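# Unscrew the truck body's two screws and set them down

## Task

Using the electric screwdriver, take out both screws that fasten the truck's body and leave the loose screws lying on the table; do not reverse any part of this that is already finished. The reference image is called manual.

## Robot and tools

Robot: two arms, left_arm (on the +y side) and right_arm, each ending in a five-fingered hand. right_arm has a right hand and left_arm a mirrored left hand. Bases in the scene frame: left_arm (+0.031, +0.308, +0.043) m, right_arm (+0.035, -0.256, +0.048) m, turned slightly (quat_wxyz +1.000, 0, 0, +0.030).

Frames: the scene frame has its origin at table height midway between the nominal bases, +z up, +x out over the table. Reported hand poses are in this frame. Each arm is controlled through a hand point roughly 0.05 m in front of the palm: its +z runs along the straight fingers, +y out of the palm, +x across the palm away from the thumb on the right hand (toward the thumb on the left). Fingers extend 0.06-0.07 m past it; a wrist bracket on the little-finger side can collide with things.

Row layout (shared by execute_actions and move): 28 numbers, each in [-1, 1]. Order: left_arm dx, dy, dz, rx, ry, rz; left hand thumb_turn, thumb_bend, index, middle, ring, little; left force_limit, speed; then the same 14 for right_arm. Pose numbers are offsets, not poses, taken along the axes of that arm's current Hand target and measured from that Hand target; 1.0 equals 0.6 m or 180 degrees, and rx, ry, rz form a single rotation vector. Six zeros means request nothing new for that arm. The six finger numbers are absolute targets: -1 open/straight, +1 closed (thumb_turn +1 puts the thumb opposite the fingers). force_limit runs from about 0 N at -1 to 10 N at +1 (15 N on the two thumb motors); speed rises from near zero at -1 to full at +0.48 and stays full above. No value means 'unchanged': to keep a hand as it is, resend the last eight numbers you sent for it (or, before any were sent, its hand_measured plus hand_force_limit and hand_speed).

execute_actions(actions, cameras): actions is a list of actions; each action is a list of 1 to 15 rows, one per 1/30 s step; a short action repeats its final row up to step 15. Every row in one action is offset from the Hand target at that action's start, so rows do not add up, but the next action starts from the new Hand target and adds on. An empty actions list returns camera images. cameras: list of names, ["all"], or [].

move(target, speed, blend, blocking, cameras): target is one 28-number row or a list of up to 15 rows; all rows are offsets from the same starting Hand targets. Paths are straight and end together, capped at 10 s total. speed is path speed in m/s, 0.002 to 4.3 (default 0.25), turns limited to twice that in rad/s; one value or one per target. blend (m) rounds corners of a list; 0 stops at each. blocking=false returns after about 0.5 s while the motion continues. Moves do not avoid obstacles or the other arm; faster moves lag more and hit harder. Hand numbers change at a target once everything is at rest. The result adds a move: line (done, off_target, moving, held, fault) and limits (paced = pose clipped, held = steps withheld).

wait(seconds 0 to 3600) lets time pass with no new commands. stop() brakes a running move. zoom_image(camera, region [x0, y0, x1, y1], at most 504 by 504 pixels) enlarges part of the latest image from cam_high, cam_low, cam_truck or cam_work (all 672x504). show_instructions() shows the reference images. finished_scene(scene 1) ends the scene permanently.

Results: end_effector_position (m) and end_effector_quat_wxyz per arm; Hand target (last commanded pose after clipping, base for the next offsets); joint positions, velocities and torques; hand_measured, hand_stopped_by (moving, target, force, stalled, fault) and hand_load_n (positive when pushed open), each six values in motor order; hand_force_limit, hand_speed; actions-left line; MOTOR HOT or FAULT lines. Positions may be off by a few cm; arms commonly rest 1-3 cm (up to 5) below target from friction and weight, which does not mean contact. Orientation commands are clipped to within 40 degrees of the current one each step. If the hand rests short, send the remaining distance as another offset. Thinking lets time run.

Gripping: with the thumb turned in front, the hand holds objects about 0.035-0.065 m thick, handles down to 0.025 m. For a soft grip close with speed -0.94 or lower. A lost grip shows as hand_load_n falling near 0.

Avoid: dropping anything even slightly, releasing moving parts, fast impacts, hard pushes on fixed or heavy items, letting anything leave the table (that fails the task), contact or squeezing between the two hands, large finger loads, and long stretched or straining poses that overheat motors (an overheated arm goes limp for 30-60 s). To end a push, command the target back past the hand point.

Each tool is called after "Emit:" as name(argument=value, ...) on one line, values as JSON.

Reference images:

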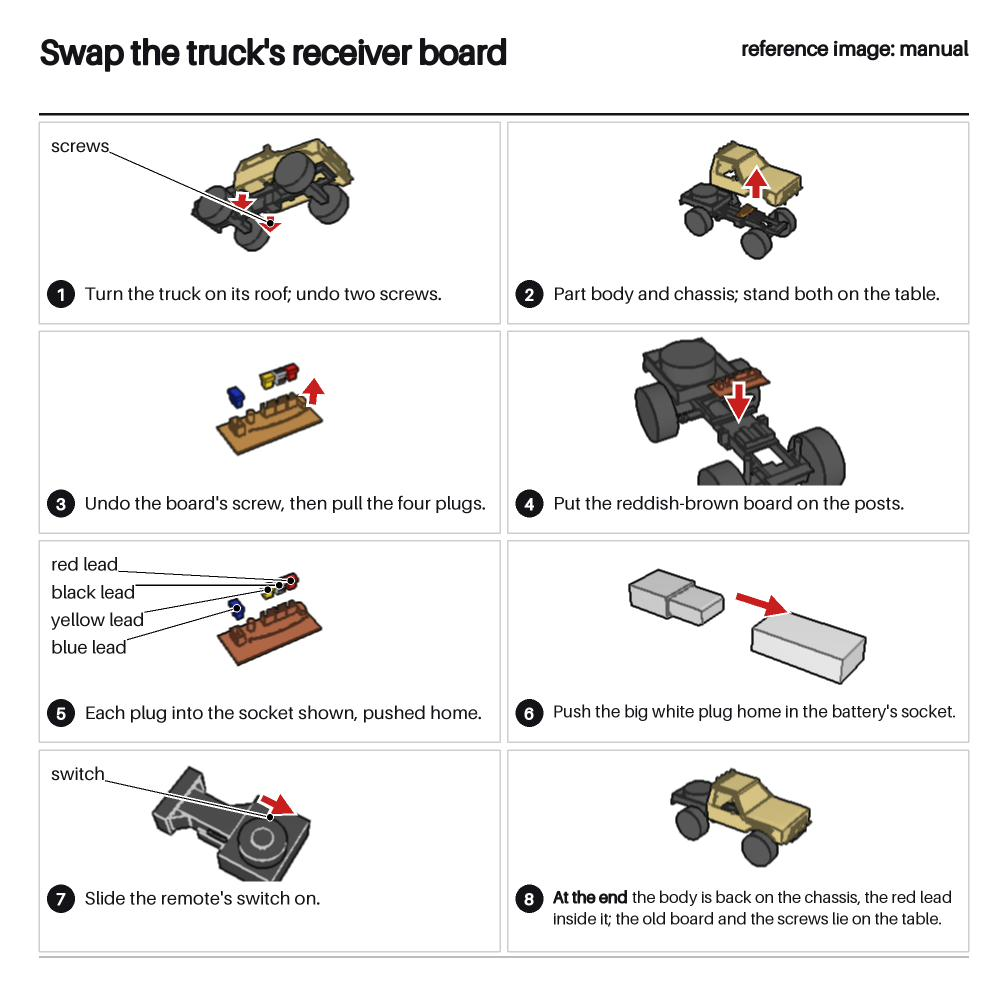

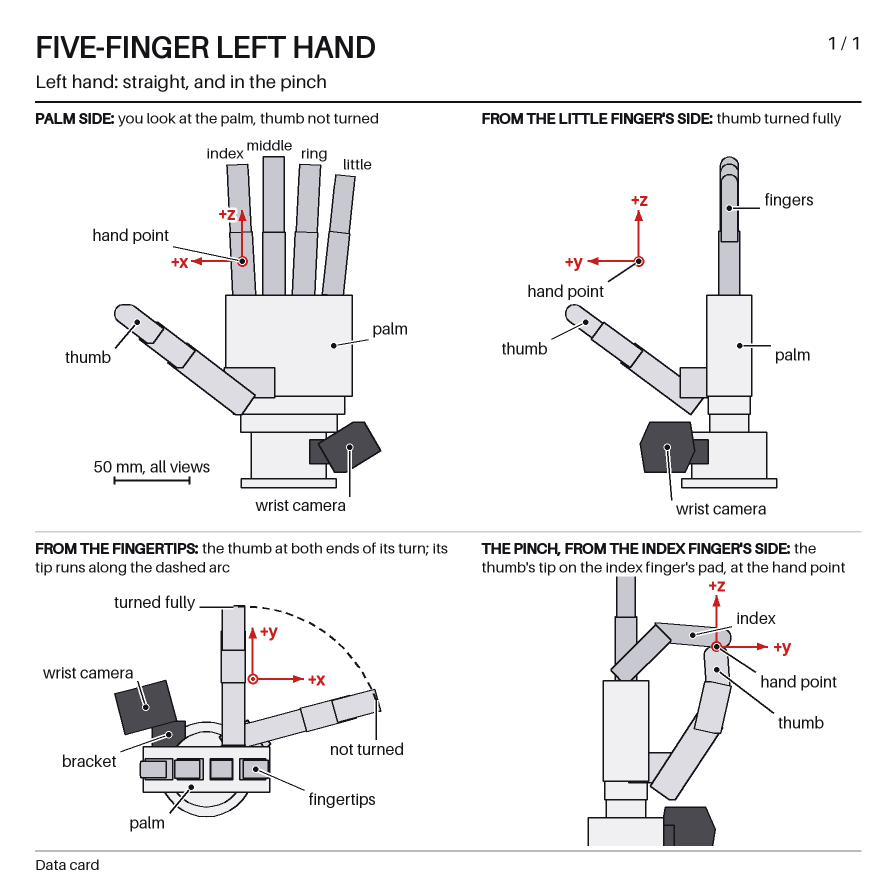

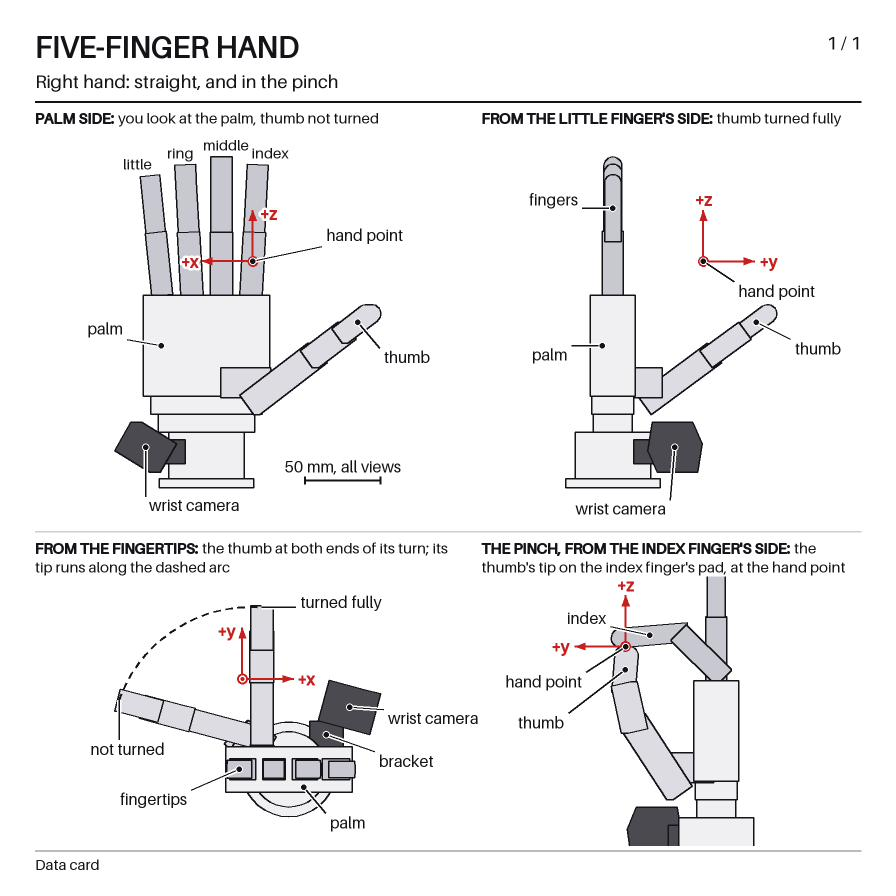

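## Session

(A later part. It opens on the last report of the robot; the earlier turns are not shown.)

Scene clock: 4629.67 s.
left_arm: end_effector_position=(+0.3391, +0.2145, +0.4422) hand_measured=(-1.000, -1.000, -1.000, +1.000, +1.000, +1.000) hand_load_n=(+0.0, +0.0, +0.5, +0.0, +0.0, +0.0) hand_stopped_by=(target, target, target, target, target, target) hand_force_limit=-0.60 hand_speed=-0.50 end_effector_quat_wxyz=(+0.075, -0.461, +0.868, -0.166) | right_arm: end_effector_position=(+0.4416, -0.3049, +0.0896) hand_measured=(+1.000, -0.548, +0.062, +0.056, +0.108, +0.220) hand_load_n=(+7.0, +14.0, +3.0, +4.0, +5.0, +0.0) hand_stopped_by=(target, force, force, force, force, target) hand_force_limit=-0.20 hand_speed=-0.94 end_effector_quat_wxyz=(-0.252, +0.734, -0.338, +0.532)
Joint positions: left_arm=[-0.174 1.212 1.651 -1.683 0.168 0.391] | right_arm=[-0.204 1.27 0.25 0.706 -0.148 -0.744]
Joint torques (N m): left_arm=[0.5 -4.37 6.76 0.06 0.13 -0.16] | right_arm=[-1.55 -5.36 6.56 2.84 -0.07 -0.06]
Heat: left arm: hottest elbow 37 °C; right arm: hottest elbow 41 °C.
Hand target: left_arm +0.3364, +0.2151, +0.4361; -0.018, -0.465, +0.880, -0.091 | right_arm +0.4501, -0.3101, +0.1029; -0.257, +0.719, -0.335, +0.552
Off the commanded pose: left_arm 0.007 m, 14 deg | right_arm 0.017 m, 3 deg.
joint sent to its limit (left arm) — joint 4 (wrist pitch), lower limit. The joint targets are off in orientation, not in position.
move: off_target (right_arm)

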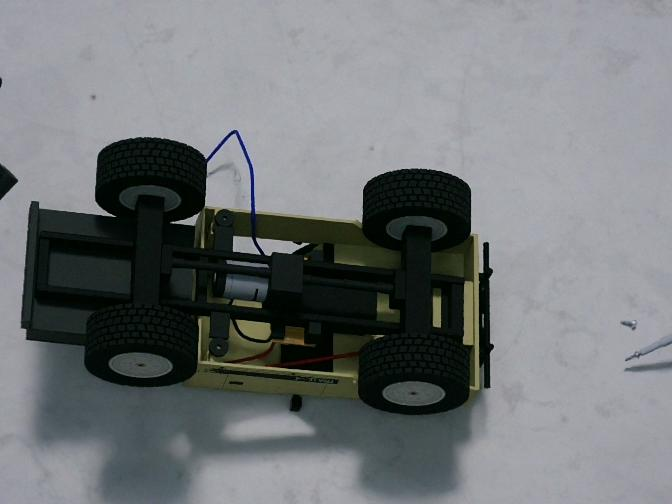

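Emit:
move(target=[[0,0,0,0,0,0,-1,-1,-1,1,1,1,-0.6,-0.5,-0.00829,0.00986,0.00345,0,0,0,1,-0.54,0.25,0.3,0.35,0.22,-0.2,-0.94]], speed=[0.02], cameras=["cam_truck"])

Emit:
zoom_image(camera="cam_truck", region=[592, 310, 672, 390])

Scene clock: 4640.80 s.
left_arm: end_effector_position=(+0.3391, +0.2145, +0.4422) hand_measured=(-1.000, -1.000, -1.000, +1.000, +1.000, +1.000) hand_load_n=(+0.0, +0.0, +0.0, +0.0, +0.0, +0.0) hand_stopped_by=(target, target, target, target, target, target) hand_force_limit=-0.60 hand_speed=-0.50 end_effector_quat_wxyz=(+0.075, -0.461, +0.868, -0.166) | right_arm: end_effector_position=(+0.4422, -0.3049, +0.0822) hand_measured=(+1.000, -0.548, +0.062, +0.056, +0.108, +0.220) hand_load_n=(+7.5, +14.0, +3.5, +4.0, +5.0, +0.0) hand_stopped_by=(target, force, force, force, force, target) hand_force_limit=-0.20 hand_speed=-0.94 end_effector_quat_wxyz=(-0.253, +0.734, -0.338, +0.533)
Joint positions: left_arm=[-0.174 1.212 1.651 -1.683 0.168 0.391] | right_arm=[-0.204 1.314 0.244 0.756 -0.149 -0.744]
Joint torques (N m): left_arm=[0.73 -4.48 6.79 0.02 0.14 -0.13] | right_arm=[-1.2 -5.54 6.05 2.81 -0.06 -0.06]
Heat: left arm: hottest elbow 37 °C; right arm: hottest elbow 40 °C.
Hand target: left_arm +0.3364, +0.2151, +0.4361; -0.018, -0.465, +0.880, -0.091 | right_arm +0.4502, -0.3100, +0.0950; -0.257, +0.719, -0.335, +0.552
Off the commanded pose: left_arm 0.007 m, 14 deg | right_arm 0.016 m, 3 deg.
joint sent to its limit (left arm) — joint 4 (wrist pitch), lower limit. The joint targets are off in orientation, not in position.
move: off_target (right_arm)

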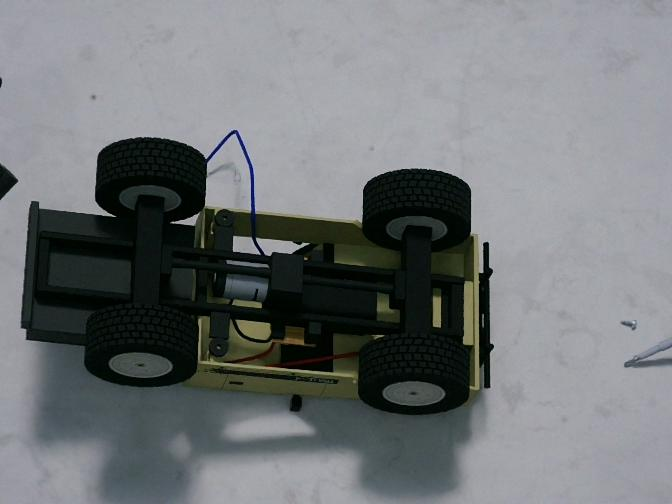

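Scaled by 6.300 from the camera's image (finer frame: 960x720).

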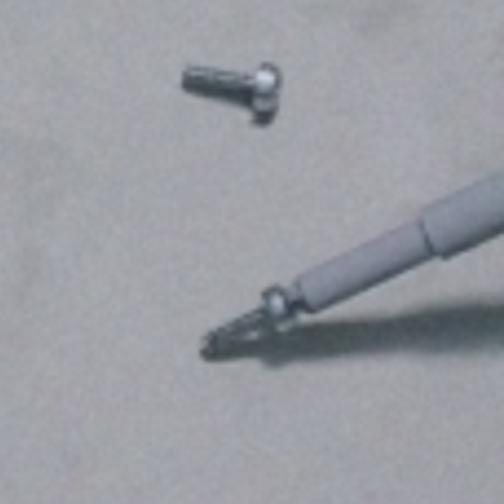

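Emit:
move(target=[[0,0,0,0,0,0,-1,-1,-1,1,1,1,-0.6,-0.5,-0.00311,0.0037,0.00129,0,0,0,1,-0.54,0.25,0.3,0.35,0.22,-0.2,-0.94]], speed=[0.02], cameras=["cam_truck"])

Emit:
zoom_image(camera="cam_truck", region=[612, 340, 652, 380])

Scene clock: 4649.53 s.
left_arm: end_effector_position=(+0.3391, +0.2145, +0.4422) hand_measured=(-1.000, -1.000, -1.000, +1.000, +1.000, +1.000) hand_load_n=(+0.0, +0.0, +0.0, +0.0, +0.0, +0.0) hand_stopped_by=(target, target, target, target, target, target) hand_force_limit=-0.60 hand_speed=-0.50 end_effector_quat_wxyz=(+0.075, -0.461, +0.868, -0.166) | right_arm: end_effector_position=(+0.4436, -0.3051, +0.0811) hand_measured=(+1.000, -0.548, +0.062, +0.056, +0.108, +0.220) hand_load_n=(+6.5, +14.0, +3.0, +4.0, +5.0, +0.0) hand_stopped_by=(target, force, force, force, force, target) hand_force_limit=-0.20 hand_speed=-0.94 end_effector_quat_wxyz=(-0.253, +0.732, -0.337, +0.534)
Joint positions: left_arm=[-0.174 1.212 1.651 -1.683 0.168 0.391] | right_arm=[-0.204 1.329 0.244 0.776 -0.149 -0.744]
Joint torques (N m): left_arm=[0.5 -4.72 6.76 0.03 0.14 -0.12] | right_arm=[-1.44 -5.66 5.78 2.8 -0.04 -0.07]
Heat: left arm: hottest elbow 37 °C; right arm: hottest elbow 40 °C.
Hand target: left_arm +0.3364, +0.2151, +0.4361; -0.018, -0.465, +0.880, -0.091 | right_arm +0.4502, -0.3101, +0.0921; -0.257, +0.719, -0.335, +0.552
Off the commanded pose: left_arm 0.007 m, 14 deg | right_arm 0.014 m, 3 deg.
joint sent to its limit (left arm) — joint 4 (wrist pitch), lower limit. The joint targets are off in orientation, not in position.
move: off_target (right_arm)

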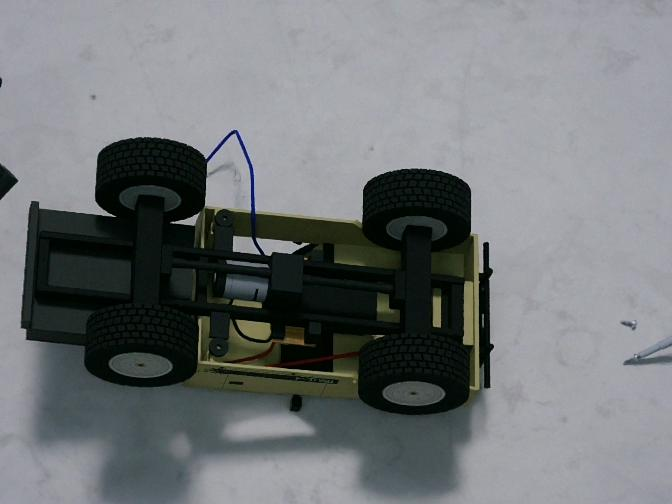

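Scaled by 12.600 from the camera's image (finer frame: 960x720).

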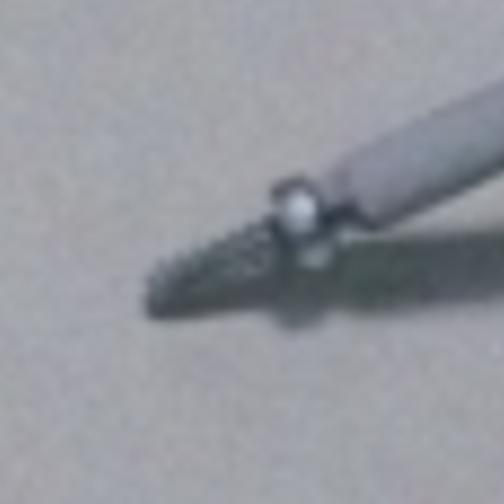

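Emit:
move(target=[[0,0,0,0,0,0,-1,-1,-1,1,1,1,-0.6,-0.5,-0.00311,0.0037,0.00129,0,0,0,1,-0.54,0.25,0.3,0.35,0.22,-0.2,-0.94]], speed=[0.02], cameras=["cam_truck"])

Emit:
zoom_image(camera="cam_truck", region=[612, 340, 652, 380])

Scene clock: 4655.47 s.
left_arm: end_effector_position=(+0.3391, +0.2145, +0.4422) hand_measured=(-1.000, -1.000, -1.000, +1.000, +1.000, +1.000) hand_load_n=(-0.5, +0.0, +0.0, +0.0, +0.0, +0.0) hand_stopped_by=(target, target, target, target, target, target) hand_force_limit=-0.60 hand_speed=-0.50 end_effector_quat_wxyz=(+0.075, -0.461, +0.868, -0.166) | right_arm: end_effector_position=(+0.4447, -0.3052, +0.0791) hand_measured=(+1.000, -0.548, +0.062, +0.056, +0.108, +0.220) hand_load_n=(+7.0, +14.0, +3.0, +4.5, +5.0, +0.0) hand_stopped_by=(target, force, force, force, force, target) hand_force_limit=-0.20 hand_speed=-0.94 end_effector_quat_wxyz=(-0.254, +0.732, -0.337, +0.535)
Joint positions: left_arm=[-0.174 1.212 1.651 -1.683 0.168 0.391] | right_arm=[-0.204 1.346 0.244 0.795 -0.149 -0.743]
Joint torques (N m): left_arm=[0.79 -4.66 6.69 0.01 0.12 -0.15] | right_arm=[-1.38 -5.48 5.49 2.8 -0.05 -0.08]
Heat: left arm: hottest elbow 37 °C; right arm: hottest elbow 39 °C.
Hand target: left_arm +0.3364, +0.2151, +0.4361; -0.018, -0.465, +0.880, -0.091 | right_arm +0.4502, -0.3100, +0.0891; -0.257, +0.719, -0.335, +0.552
Off the commanded pose: left_arm 0.007 m, 14 deg | right_arm 0.012 m, 2 deg.
joint sent to its limit (left arm) — joint 4 (wrist pitch), lower limit. The joint targets are off in orientation, not in position.
move: off_target (right_arm)

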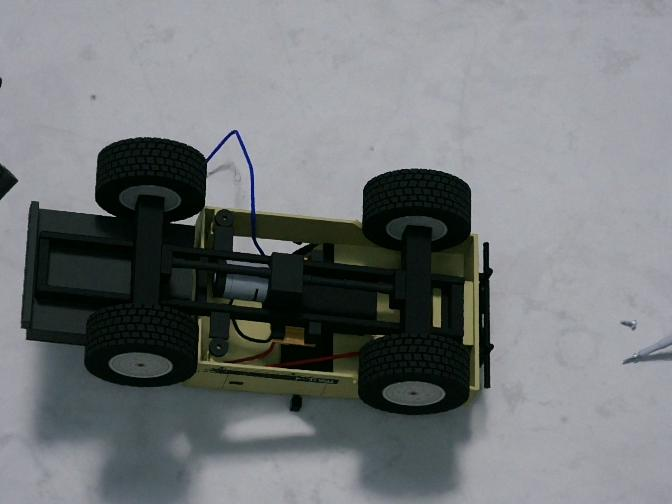

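Scaled by 12.600 from the camera's image (finer frame: 960x720).

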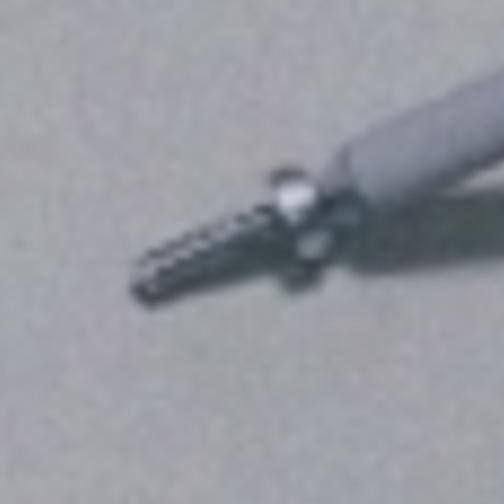

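Emit:
move(target=[[0.40938,-0.38503,0.32867,-0.01019,0.01723,0.31924,-1,-1,-1,1,1,1,-0.6,-0.5,0,0,0,0,0,0,1,-0.54,0.25,0.3,0.35,0.22,-0.2,-0.94],[0.37643,-0.3444,0.60668,-0.01019,0.01723,0.31924,-1,-1,-1,1,1,1,-0.6,-0.5,0,0,0,0,0,0,1,-0.54,0.25,0.3,0.35,0.22,-0.2,-0.94]], speed=[0.15,0.08], blend=[0.02,0], cameras=["cam_truck","cam_work"])

Scene clock: 4700.00 s.
left_arm: end_effector_position=(+0.4006, -0.1467, +0.1538) hand_measured=(-1.000, -1.000, -1.000, +1.000, +1.000, +1.000) hand_load_n=(+0.0, +0.0, +0.0, +0.0, +0.0, +0.0) hand_stopped_by=(target, target, target, target, target, target) hand_force_limit=-0.60 hand_speed=-0.50 end_effector_quat_wxyz=(+0.006, +0.012, +0.995, -0.097) | right_arm: end_effector_position=(+0.4447, -0.3052, +0.0791) hand_measured=(+1.000, -0.548, +0.062, +0.056, +0.108, +0.220) hand_load_n=(+7.0, +13.5, +2.5, +4.5, +5.0, +0.0) hand_stopped_by=(target, force, force, force, force, target) hand_force_limit=-0.20 hand_speed=-0.94 end_effector_quat_wxyz=(-0.254, +0.732, -0.337, +0.535)
Joint positions: left_arm=[-0.875 1.972 1.799 -1.241 0.117 0.709] | right_arm=[-0.204 1.346 0.244 0.795 -0.149 -0.743]
Joint torques (N m): left_arm=[0.03 -14.97 7.04 0.55 -0.07 0.01] | right_arm=[-1.49 -5.36 5.42 2.85 -0.05 -0.08]
Heat: left arm: hottest elbow 37 °C; right arm: hottest elbow 37 °C.
Hand target: left_arm +0.3980, -0.1474, +0.1345; -0.002, +0.018, +0.996, -0.087 | right_arm +0.4502, -0.3100, +0.0891; -0.257, +0.719, -0.335, +0.552
Off the commanded pose: left_arm 0.020 m, 2 deg | right_arm 0.012 m, 2 deg.
move: off_target (left_arm)

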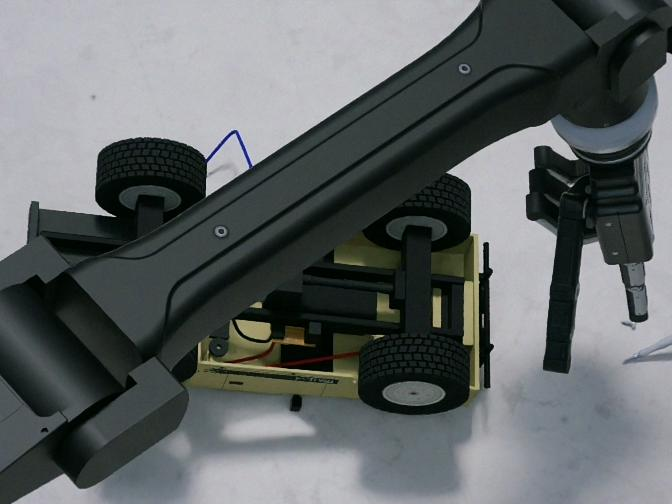

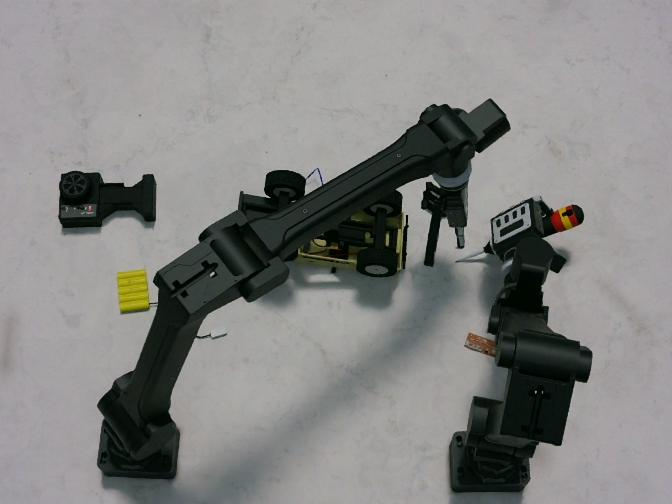

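Emit:
move(target=[[0,0.02358,0.13392,0,0,0,-1,-1,-1,1,1,1,-0.6,-0.5,0,0,0,0,0,0,1,-0.54,0.25,0.3,0.35,0.22,-0.2,-0.94]], speed=[0.05], cameras=["cam_truck"])

Emit:
zoom_image(camera="cam_truck", region=[602, 320, 652, 380])

Scene clock: 4707.97 s.
left_arm: end_effector_position=(+0.4025, -0.1490, +0.0725) hand_measured=(-1.000, -1.000, -1.000, +1.000, +1.000, +1.000) hand_load_n=(+0.0, +0.0, +0.0, +0.0, +0.0, -0.5) hand_stopped_by=(target, target, target, target, target, target) hand_force_limit=-0.60 hand_speed=-0.50 end_effector_quat_wxyz=(+0.006, +0.012, +0.995, -0.098) | right_arm: end_effector_position=(+0.4447, -0.3052, +0.0791) hand_measured=(+1.000, -0.548, +0.062, +0.056, +0.108, +0.220) hand_load_n=(+7.0, +13.5, +3.0, +4.0, +5.5, +0.0) hand_stopped_by=(target, force, force, force, force, target) hand_force_limit=-0.20 hand_speed=-0.94 end_effector_quat_wxyz=(-0.254, +0.732, -0.337, +0.535)
Joint positions: left_arm=[-0.875 2.038 1.684 -1.059 0.117 0.709] | right_arm=[-0.204 1.346 0.244 0.795 -0.149 -0.743]
Joint torques (N m): left_arm=[0.21 -15.21 6.57 0.47 -0.05 0.01] | right_arm=[-1.55 -5.54 5.45 2.78 -0.04 -0.07]
Heat: left arm: hottest elbow 37 °C; right arm: hottest elbow 37 °C.
Hand target: left_arm +0.3980, -0.1475, +0.0528; -0.002, +0.018, +0.996, -0.087 | right_arm +0.4502, -0.3100, +0.0891; -0.257, +0.719, -0.335, +0.552
Off the commanded pose: left_arm 0.020 m, 2 deg | right_arm 0.012 m, 2 deg.
move: off_target (left_arm)

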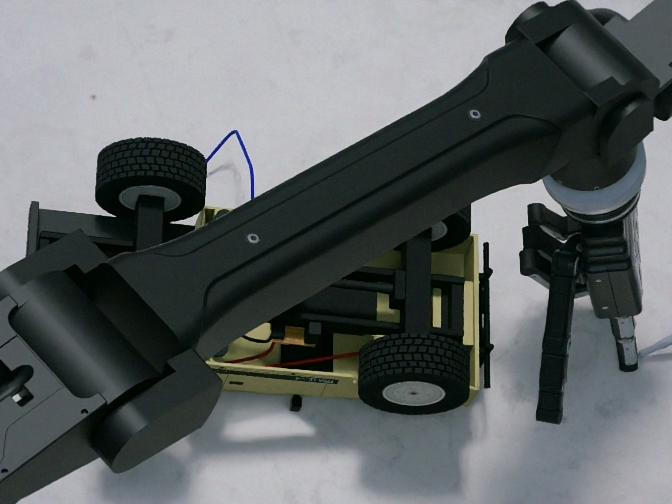

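Scaled by 8.400 from the camera's image (finer frame: 960x720).

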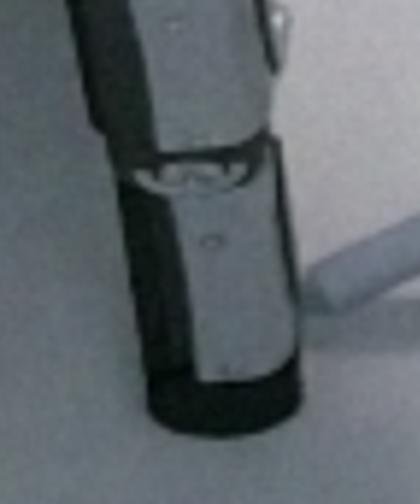

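Emit:
move(target=[[0.00014,0.00439,0.00092,0,0,0,-1,-1,-1,1,1,1,-0.6,-0.5,0,0,0,0,0,0,1,-0.54,0.25,0.3,0.35,0.22,-0.2,-0.94]], speed=[0.03], cameras=["cam_truck"])

Emit:
zoom_image(camera="cam_truck", region=[602, 320, 652, 380])

Scene clock: 4721.90 s.
left_arm: end_effector_position=(+0.4013, -0.1474, +0.0698) hand_measured=(-1.000, -1.000, -1.000, +1.000, +1.000, +1.000) hand_load_n=(+0.0, +0.0, +0.0, +0.0, +0.5, +0.0) hand_stopped_by=(target, target, target, target, target, target) hand_force_limit=-0.60 hand_speed=-0.50 end_effector_quat_wxyz=(+0.005, +0.013, +0.995, -0.096) | right_arm: end_effector_position=(+0.4447, -0.3052, +0.0791) hand_measured=(+1.000, -0.548, +0.062, +0.056, +0.108, +0.220) hand_load_n=(+7.0, +14.0, +3.0, +4.5, +5.0, +0.0) hand_stopped_by=(target, force, force, force, force, target) hand_force_limit=-0.20 hand_speed=-0.94 end_effector_quat_wxyz=(-0.254, +0.732, -0.337, +0.535)
Joint positions: left_arm=[-0.875 2.038 1.676 -1.054 0.117 0.711] | right_arm=[-0.204 1.346 0.244 0.795 -0.149 -0.743]
Joint torques (N m): left_arm=[0.26 -15.27 6.49 0.62 -0.05 0.02] | right_arm=[-1.32 -5.36 5.44 2.8 -0.05 -0.07]
Heat: left arm: hottest elbow 37 °C; right arm: hottest elbow 37 °C.
Hand target: left_arm +0.3979, -0.1449, +0.0518; -0.002, +0.018, +0.996, -0.087 | right_arm +0.4502, -0.3100, +0.0891; -0.257, +0.719, -0.335, +0.552
Off the commanded pose: left_arm 0.018 m, 1 deg | right_arm 0.012 m, 2 deg.
move: off_target (left_arm)

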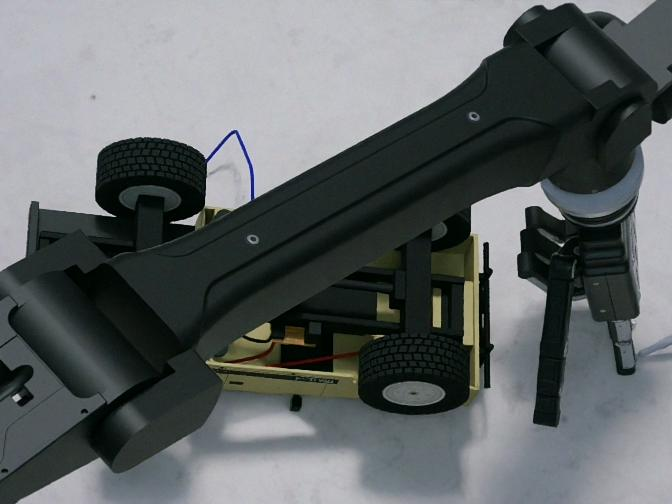

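Scaled by 8.400 from the camera's image (finer frame: 960x720).

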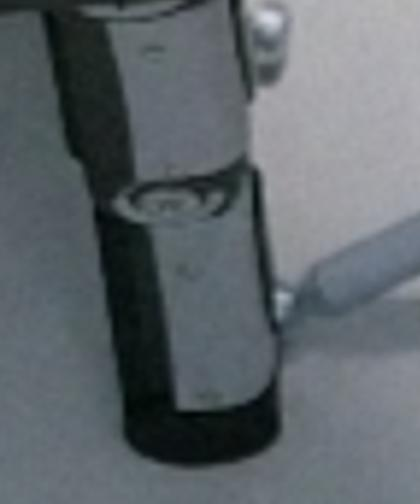

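Emit:
move(target=[[-0.00161,0.00257,0.00462,0,0,0,-1,-1,-1,1,1,1,-0.6,-0.5,0,0,0,0,0,0,1,-0.54,0.25,0.3,0.35,0.22,-0.2,-0.94]], speed=[0.02], cameras=["cam_truck"])

Emit:
zoom_image(camera="cam_truck", region=[602, 320, 652, 380])

Scene clock: 4733.10 s.
left_arm: end_effector_position=(+0.4024, -0.1484, +0.0697) hand_measured=(-1.000, -1.000, -1.000, +1.000, +1.000, +1.000) hand_load_n=(+0.0, +0.0, +0.0, +0.0, +0.5, +0.0) hand_stopped_by=(target, target, target, target, target, target) hand_force_limit=-0.60 hand_speed=-0.50 end_effector_quat_wxyz=(+0.007, +0.014, +0.995, -0.098) | right_arm: end_effector_position=(+0.4447, -0.3052, +0.0791) hand_measured=(+1.000, -0.548, +0.062, +0.056, +0.108, +0.220) hand_load_n=(+7.0, +13.5, +3.0, +4.0, +5.0, +0.0) hand_stopped_by=(target, force, force, force, force, target) hand_force_limit=-0.20 hand_speed=-0.94 end_effector_quat_wxyz=(-0.254, +0.732, -0.337, +0.535)
Joint positions: left_arm=[-0.875 2.038 1.676 -1.049 0.117 0.714] | right_arm=[-0.204 1.346 0.244 0.795 -0.149 -0.743]
Joint torques (N m): left_arm=[0.67 -14.68 6.23 0.66 -0.05 0.02] | right_arm=[-1.32 -5.42 5.44 2.82 -0.05 -0.07]
Heat: left arm: hottest elbow 37 °C; right arm: hottest elbow 37 °C.
Hand target: left_arm +0.3989, -0.1439, +0.0488; -0.002, +0.018, +0.996, -0.087 | right_arm +0.4502, -0.3100, +0.0891; -0.257, +0.719, -0.335, +0.552
Off the commanded pose: left_arm 0.022 m, 2 deg | right_arm 0.012 m, 2 deg.
move: off_target (left_arm)

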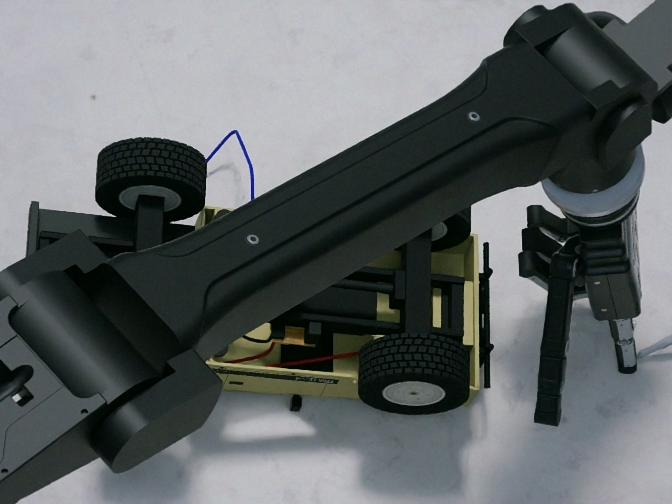

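Scaled by 8.400 from the camera's image (finer frame: 960x720).

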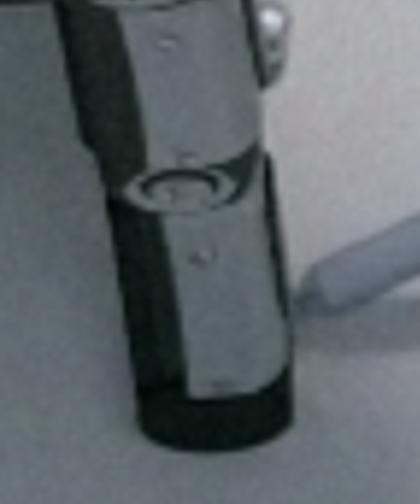

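Emit:
move(target=[[0.0003,0.00203,-0.01729,0,0,0,-1,-1,-1,1,1,1,-0.6,-0.5,0,0,0,0,0,0,1,-0.54,0.25,0.3,0.35,0.22,-0.2,-0.94]], speed=[0.03], cameras=["cam_truck"])

Emit:
zoom_image(camera="cam_truck", region=[602, 310, 652, 370])

Scene clock: 4757.97 s.
left_arm: end_effector_position=(+0.4025, -0.1483, +0.0697) hand_measured=(-1.000, -1.000, -1.000, +1.000, +1.000, +1.000) hand_load_n=(+0.0, +0.0, +0.0, +0.0, +0.0, +0.0) hand_stopped_by=(target, target, target, target, target, target) hand_force_limit=-0.60 hand_speed=-0.50 end_effector_quat_wxyz=(+0.007, +0.015, +0.995, -0.098) | right_arm: end_effector_position=(+0.4447, -0.3052, +0.0791) hand_measured=(+1.000, -0.548, +0.062, +0.056, +0.108, +0.220) hand_load_n=(+7.0, +13.5, +3.0, +4.5, +5.0, +0.0) hand_stopped_by=(target, force, force, force, force, target) hand_force_limit=-0.20 hand_speed=-0.94 end_effector_quat_wxyz=(-0.254, +0.732, -0.337, +0.535)
Joint positions: left_arm=[-0.875 2.038 1.676 -1.049 0.117 0.716] | right_arm=[-0.204 1.346 0.244 0.795 -0.149 -0.743]
Joint torques (N m): left_arm=[0.73 -16.26 6.52 0.01 -0.01 0.01] | right_arm=[-1.44 -5.48 5.48 2.82 -0.04 -0.08]
Heat: left arm: hottest elbow 37 °C; right arm: hottest elbow 36 °C.
Hand target: left_arm +0.3989, -0.1408, +0.0588; -0.002, +0.018, +0.996, -0.087 | right_arm +0.4502, -0.3100, +0.0891; -0.257, +0.719, -0.335, +0.552
Off the commanded pose: left_arm 0.014 m, 2 deg | right_arm 0.012 m, 2 deg.
move: off_target (left_arm)

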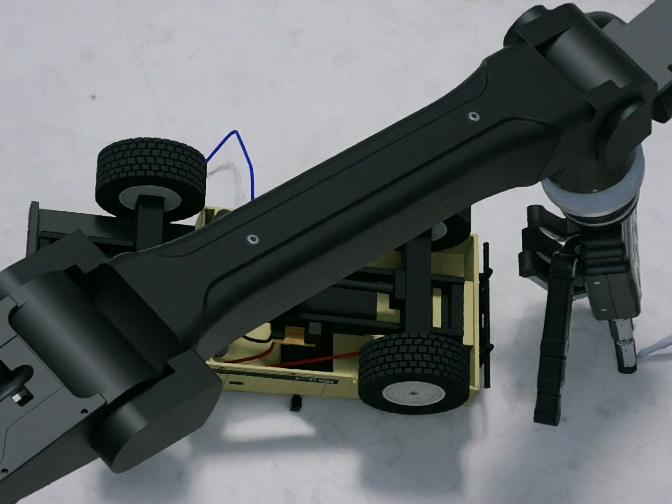

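Scaled by 8.400 from the camera's image (finer frame: 960x720).

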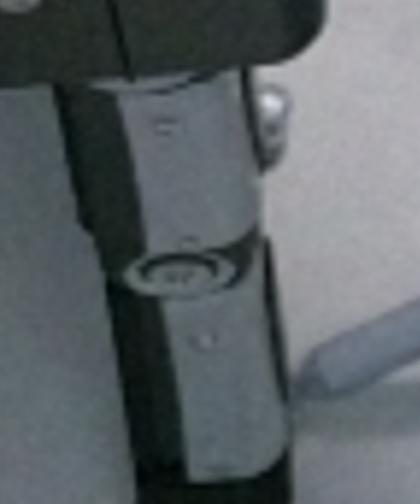

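Emit:
move(target=[[0.00003,-0.00578,-0.03282,0,0,0,-1,-1,-1,1,1,1,-0.6,-0.5,0,0,0,0,0,0,1,-0.54,0.25,0.3,0.35,0.22,-0.2,-0.94]], speed=[0.03], cameras=["cam_truck"])

Emit:
zoom_image(camera="cam_truck", region=[602, 310, 652, 370])

Scene clock: 4762.67 s.
left_arm: end_effector_position=(+0.3960, -0.1405, +0.0707) hand_measured=(-1.000, -1.000, -1.000, +1.000, +1.000, +1.000) hand_load_n=(+0.0, +0.0, +0.0, +0.0, +0.0, +0.0) hand_stopped_by=(target, target, target, target, target, target) hand_force_limit=-0.60 hand_speed=-0.50 end_effector_quat_wxyz=(-0.005, +0.014, +0.996, -0.084) | right_arm: end_effector_position=(+0.4447, -0.3052, +0.0791) hand_measured=(+1.000, -0.548, +0.062, +0.056, +0.108, +0.220) hand_load_n=(+7.0, +14.0, +2.5, +4.5, +5.0, +0.0) hand_stopped_by=(target, force, force, force, force, target) hand_force_limit=-0.20 hand_speed=-0.94 end_effector_quat_wxyz=(-0.254, +0.732, -0.337, +0.535)
Joint positions: left_arm=[-0.875 2.038 1.676 -1.086 0.117 0.716] | right_arm=[-0.204 1.346 0.244 0.795 -0.149 -0.743]
Joint torques (N m): left_arm=[0.91 -17.79 8.13 -0.32 -0.03 0] | right_arm=[-1.61 -5.6 5.48 2.78 -0.05 -0.07]
Heat: left arm: hottest elbow 37 °C; right arm: hottest elbow 36 °C.
Hand target: left_arm +0.3988, -0.1409, +0.0788; -0.002, +0.018, +0.996, -0.087 | right_arm +0.4502, -0.3100, +0.0891; -0.257, +0.719, -0.335, +0.552
Off the commanded pose: left_arm 0.009 m, 1 deg | right_arm 0.012 m, 2 deg.
move: done

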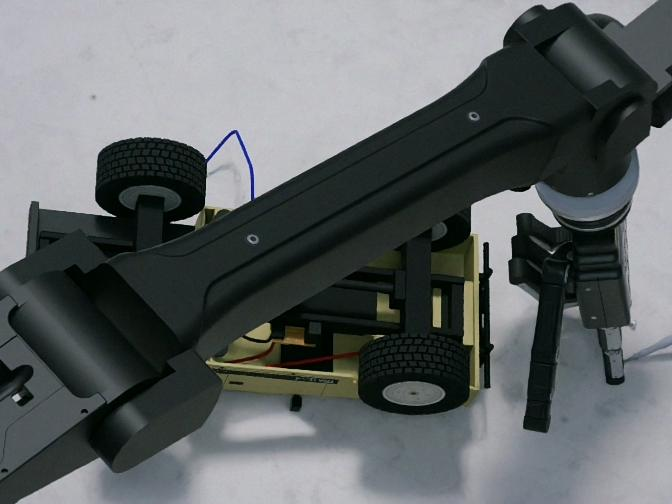

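Scaled by 8.400 from the camera's image (finer frame: 960x720).

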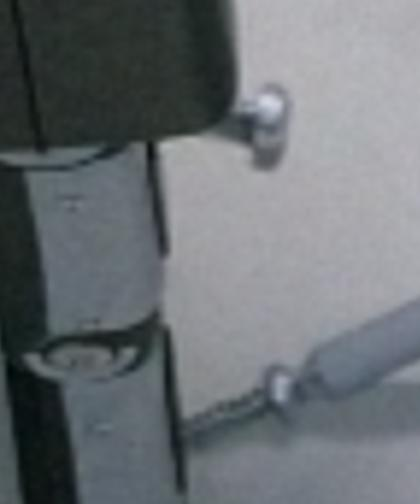

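Emit:
move(target=[[0.00003,-0.00578,-0.03282,0,0,0,-1,-1,-1,1,1,1,-0.6,-0.5,0,0,0,0,0,0,1,-0.54,0.25,0.3,0.35,0.22,-0.2,-0.94]], speed=[0.03], cameras=["cam_truck"])

Emit:
zoom_image(camera="cam_truck", region=[602, 330, 662, 390])

Scene clock: 4769.03 s.
left_arm: end_effector_position=(+0.3895, -0.1327, +0.0822) hand_measured=(-1.000, -1.000, -1.000, +1.000, +1.000, +1.000) hand_load_n=(+0.0, +0.0, +0.0, +0.0, +0.0, +0.0) hand_stopped_by=(target, target, target, target, target, target) hand_force_limit=-0.60 hand_speed=-0.50 end_effector_quat_wxyz=(-0.013, +0.014, +0.997, -0.075) | right_arm: end_effector_position=(+0.4447, -0.3052, +0.0791) hand_measured=(+1.000, -0.548, +0.062, +0.056, +0.108, +0.220) hand_load_n=(+7.0, +14.0, +3.0, +4.0, +5.0, +0.0) hand_stopped_by=(target, force, force, force, force, target) hand_force_limit=-0.20 hand_speed=-0.94 end_effector_quat_wxyz=(-0.254, +0.732, -0.337, +0.535)
Joint positions: left_arm=[-0.875 2.021 1.676 -1.13 0.117 0.716] | right_arm=[-0.204 1.346 0.244 0.795 -0.149 -0.743]
Joint torques (N m): left_arm=[0.73 -17.49 9.99 -0.27 -0.04 0] | right_arm=[-1.55 -5.42 5.41 2.73 -0.04 -0.08]
Heat: left arm: hottest elbow 37 °C; right arm: hottest elbow 36 °C.
Hand target: left_arm +0.3989, -0.1409, +0.0989; -0.002, +0.018, +0.996, -0.087 | right_arm +0.4502, -0.3100, +0.0891; -0.257, +0.719, -0.335, +0.552
Off the commanded pose: left_arm 0.021 m, 2 deg | right_arm 0.012 m, 2 deg.
move: off_target (left_arm)

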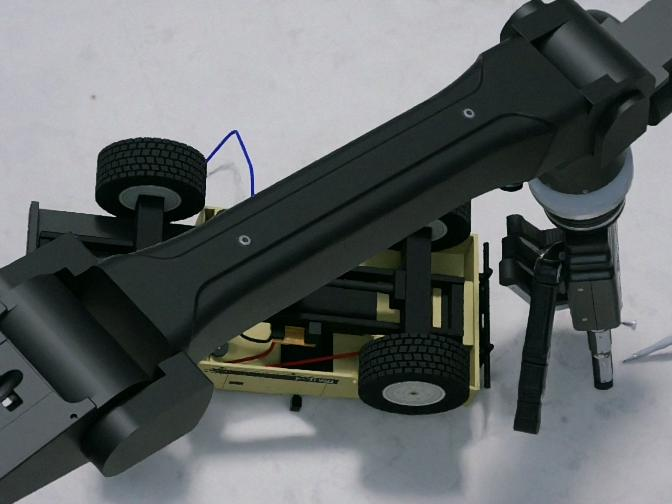

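Scaled by 8.400 from the camera's image (finer frame: 960x720).

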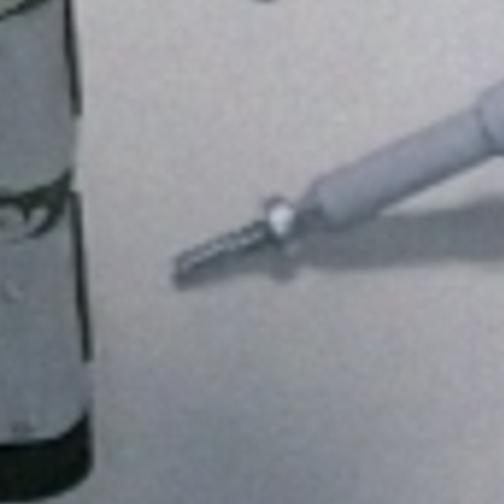

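Emit:
move(target=[[0.00155,-0.01461,-0.05767,0,0,0,-1,-1,-1,1,1,1,-0.6,-0.5,0,0,0,0,0,0,1,-0.54,0.25,0.3,0.35,0.22,-0.2,-0.94],[0.00145,0.009,0.07642,0,0,0,-1,-1,-1,1,1,1,-0.6,-0.5,0,0,0,0,0,0,1,-0.54,0.25,0.3,0.35,0.22,-0.2,-0.94]], speed=[0.08,0.05], cameras=["cam_truck"])

Emit:
zoom_image(camera="cam_truck", region=[602, 330, 662, 390])

Scene clock: 4782.63 s.
left_arm: end_effector_position=(+0.4009, -0.1464, +0.0724) hand_measured=(-1.000, -1.000, -1.000, +1.000, +1.000, +1.000) hand_load_n=(+0.0, +0.0, +0.0, +0.0, +0.0, +0.0) hand_stopped_by=(target, target, target, target, target, target) hand_force_limit=-0.60 hand_speed=-0.50 end_effector_quat_wxyz=(+0.007, +0.015, +0.995, -0.097) | right_arm: end_effector_position=(+0.4447, -0.3052, +0.0791) hand_measured=(+1.000, -0.548, +0.062, +0.056, +0.108, +0.220) hand_load_n=(+7.0, +14.0, +3.0, +4.5, +5.0, +0.0) hand_stopped_by=(target, force, force, force, force, target) hand_force_limit=-0.20 hand_speed=-0.94 end_effector_quat_wxyz=(-0.254, +0.732, -0.337, +0.535)
Joint positions: left_arm=[-0.875 2.031 1.671 -1.054 0.117 0.716] | right_arm=[-0.204 1.346 0.244 0.795 -0.149 -0.743]
Joint torques (N m): left_arm=[0.44 -14.8 6.56 0.55 -0.04 0.01] | right_arm=[-1.14 -5.42 5.46 2.76 -0.04 -0.07]
Heat: left arm: hottest elbow 38 °C; right arm: hottest elbow 36 °C.
Hand target: left_arm +0.3979, -0.1435, +0.0528; -0.002, +0.018, +0.996, -0.087 | right_arm +0.4502, -0.3100, +0.0891; -0.257, +0.719, -0.335, +0.552
Off the commanded pose: left_arm 0.020 m, 2 deg | right_arm 0.012 m, 2 deg.
move: off_target (left_arm)

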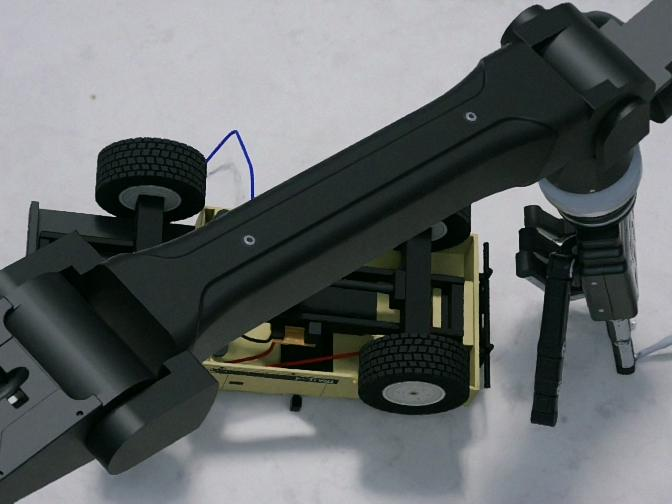

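Scaled by 8.400 from the camera's image (finer frame: 960x720).

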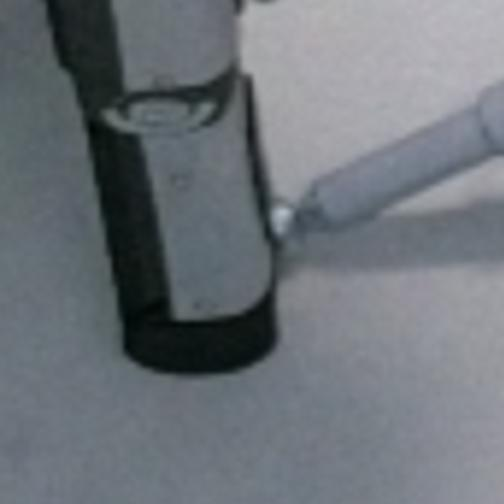

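Emit:
move(target=[[0,0.00173,0.00985,0,0,0,-1,-1,-1,1,1,1,-0.6,-0.5,0,0,0,0,0,0,1,-0.54,0.25,0.3,0.35,0.22,-0.2,-0.94]], speed=[0.02], cameras=["cam_truck"])

Emit:
zoom_image(camera="cam_truck", region=[602, 330, 662, 390])

Scene clock: 4788.47 s.
left_arm: end_effector_position=(+0.4015, -0.1471, +0.0691) hand_measured=(-1.000, -1.000, -1.000, +1.000, +1.000, +1.000) hand_load_n=(+0.0, -0.5, +0.0, +0.0, +0.0, +0.0) hand_stopped_by=(target, target, target, target, target, target) hand_force_limit=-0.60 hand_speed=-0.50 end_effector_quat_wxyz=(+0.008, +0.016, +0.995, -0.099) | right_arm: end_effector_position=(+0.4447, -0.3052, +0.0791) hand_measured=(+1.000, -0.548, +0.062, +0.056, +0.108, +0.220) hand_load_n=(+7.0, +14.0, +3.0, +4.5, +5.5, +0.0) hand_stopped_by=(target, force, force, force, force, target) hand_force_limit=-0.20 hand_speed=-0.94 end_effector_quat_wxyz=(-0.254, +0.732, -0.337, +0.535)
Joint positions: left_arm=[-0.875 2.033 1.666 -1.042 0.117 0.716] | right_arm=[-0.204 1.346 0.244 0.795 -0.149 -0.743]
Joint torques (N m): left_arm=[0.38 -14.51 6.56 0.68 -0.07 -0.01] | right_arm=[-1.38 -5.48 5.48 2.8 -0.04 -0.09]
Heat: left arm: hottest elbow 38 °C; right arm: hottest elbow 36 °C.
Hand target: left_arm +0.3979, -0.1435, +0.0467; -0.002, +0.018, +0.996, -0.087 | right_arm +0.4502, -0.3100, +0.0891; -0.257, +0.719, -0.335, +0.552
Off the commanded pose: left_arm 0.023 m, 2 deg | right_arm 0.012 m, 2 deg.
move: off_target (left_arm)

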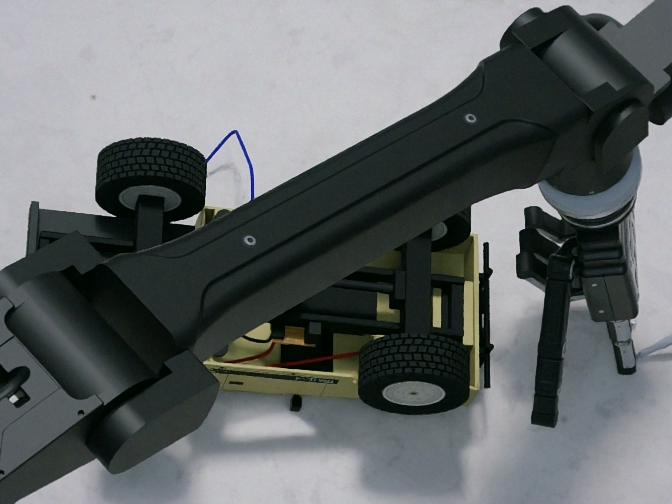

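Scaled by 8.400 from the camera's image (finer frame: 960x720).

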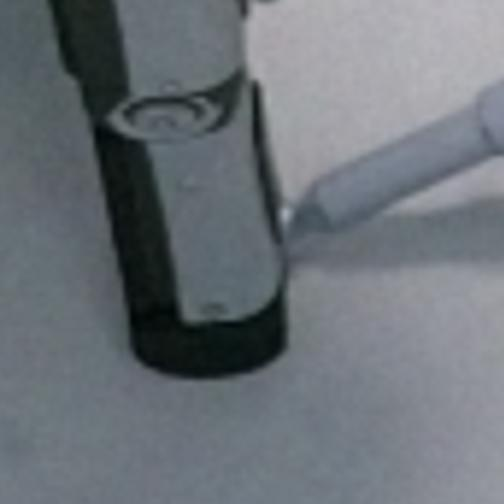

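Emit:
move(target=[[0.00175,0.00385,0.00778,0,0,0,-1,-1,-1,1,1,1,-0.6,-0.5,0,0,0,0,0,0,1,-0.54,0.25,0.3,0.35,0.22,-0.2,-0.94]], speed=[0.02], cameras=["cam_truck"])

Emit:
zoom_image(camera="cam_truck", region=[602, 330, 662, 390])

Scene clock: 4795.60 s.
left_arm: end_effector_position=(+0.4017, -0.1478, +0.0681) hand_measured=(-1.000, -1.000, -1.000, +1.000, +1.000, +1.000) hand_load_n=(+0.0, -0.5, -0.5, +0.0, +0.0, +0.0) hand_stopped_by=(target, target, target, target, target, target) hand_force_limit=-0.60 hand_speed=-0.50 end_effector_quat_wxyz=(+0.009, +0.016, +0.995, -0.101) | right_arm: end_effector_position=(+0.4447, -0.3052, +0.0791) hand_measured=(+1.000, -0.548, +0.062, +0.056, +0.108, +0.220) hand_load_n=(+7.0, +13.5, +3.0, +4.0, +5.0, +0.0) hand_stopped_by=(target, force, force, force, force, target) hand_force_limit=-0.20 hand_speed=-0.94 end_effector_quat_wxyz=(-0.254, +0.732, -0.337, +0.535)
Joint positions: left_arm=[-0.875 2.033 1.663 -1.035 0.118 0.716] | right_arm=[-0.204 1.346 0.244 0.795 -0.149 -0.743]
Joint torques (N m): left_arm=[0.38 -15.09 5.76 0.96 -0.07 -0.01] | right_arm=[-1.44 -5.48 5.46 2.8 -0.04 -0.07]
Heat: left arm: hottest elbow 37 °C; right arm: hottest elbow 36 °C.
Hand target: left_arm +0.3969, -0.1421, +0.0417; -0.002, +0.018, +0.996, -0.087 | right_arm +0.4502, -0.3100, +0.0891; -0.257, +0.719, -0.335, +0.552
Off the commanded pose: left_arm 0.027 m, 2 deg | right_arm 0.012 m, 2 deg.
move: off_target (left_arm)

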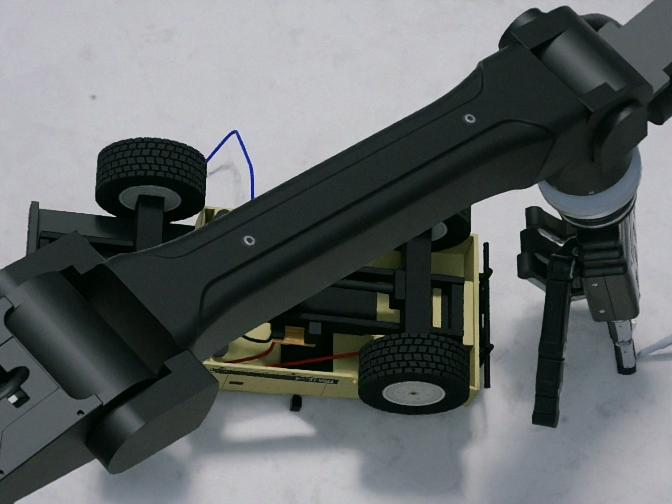

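Scaled by 8.400 from the camera's image (finer frame: 960x720).

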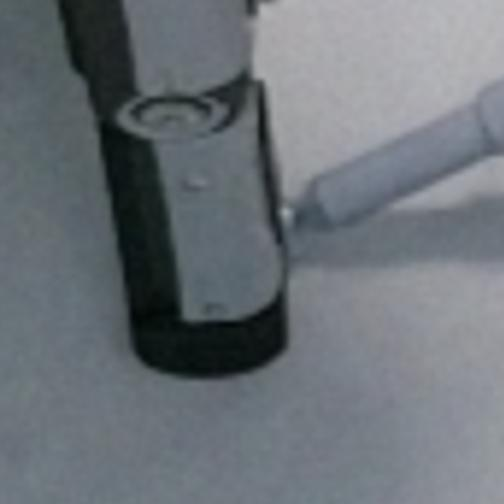

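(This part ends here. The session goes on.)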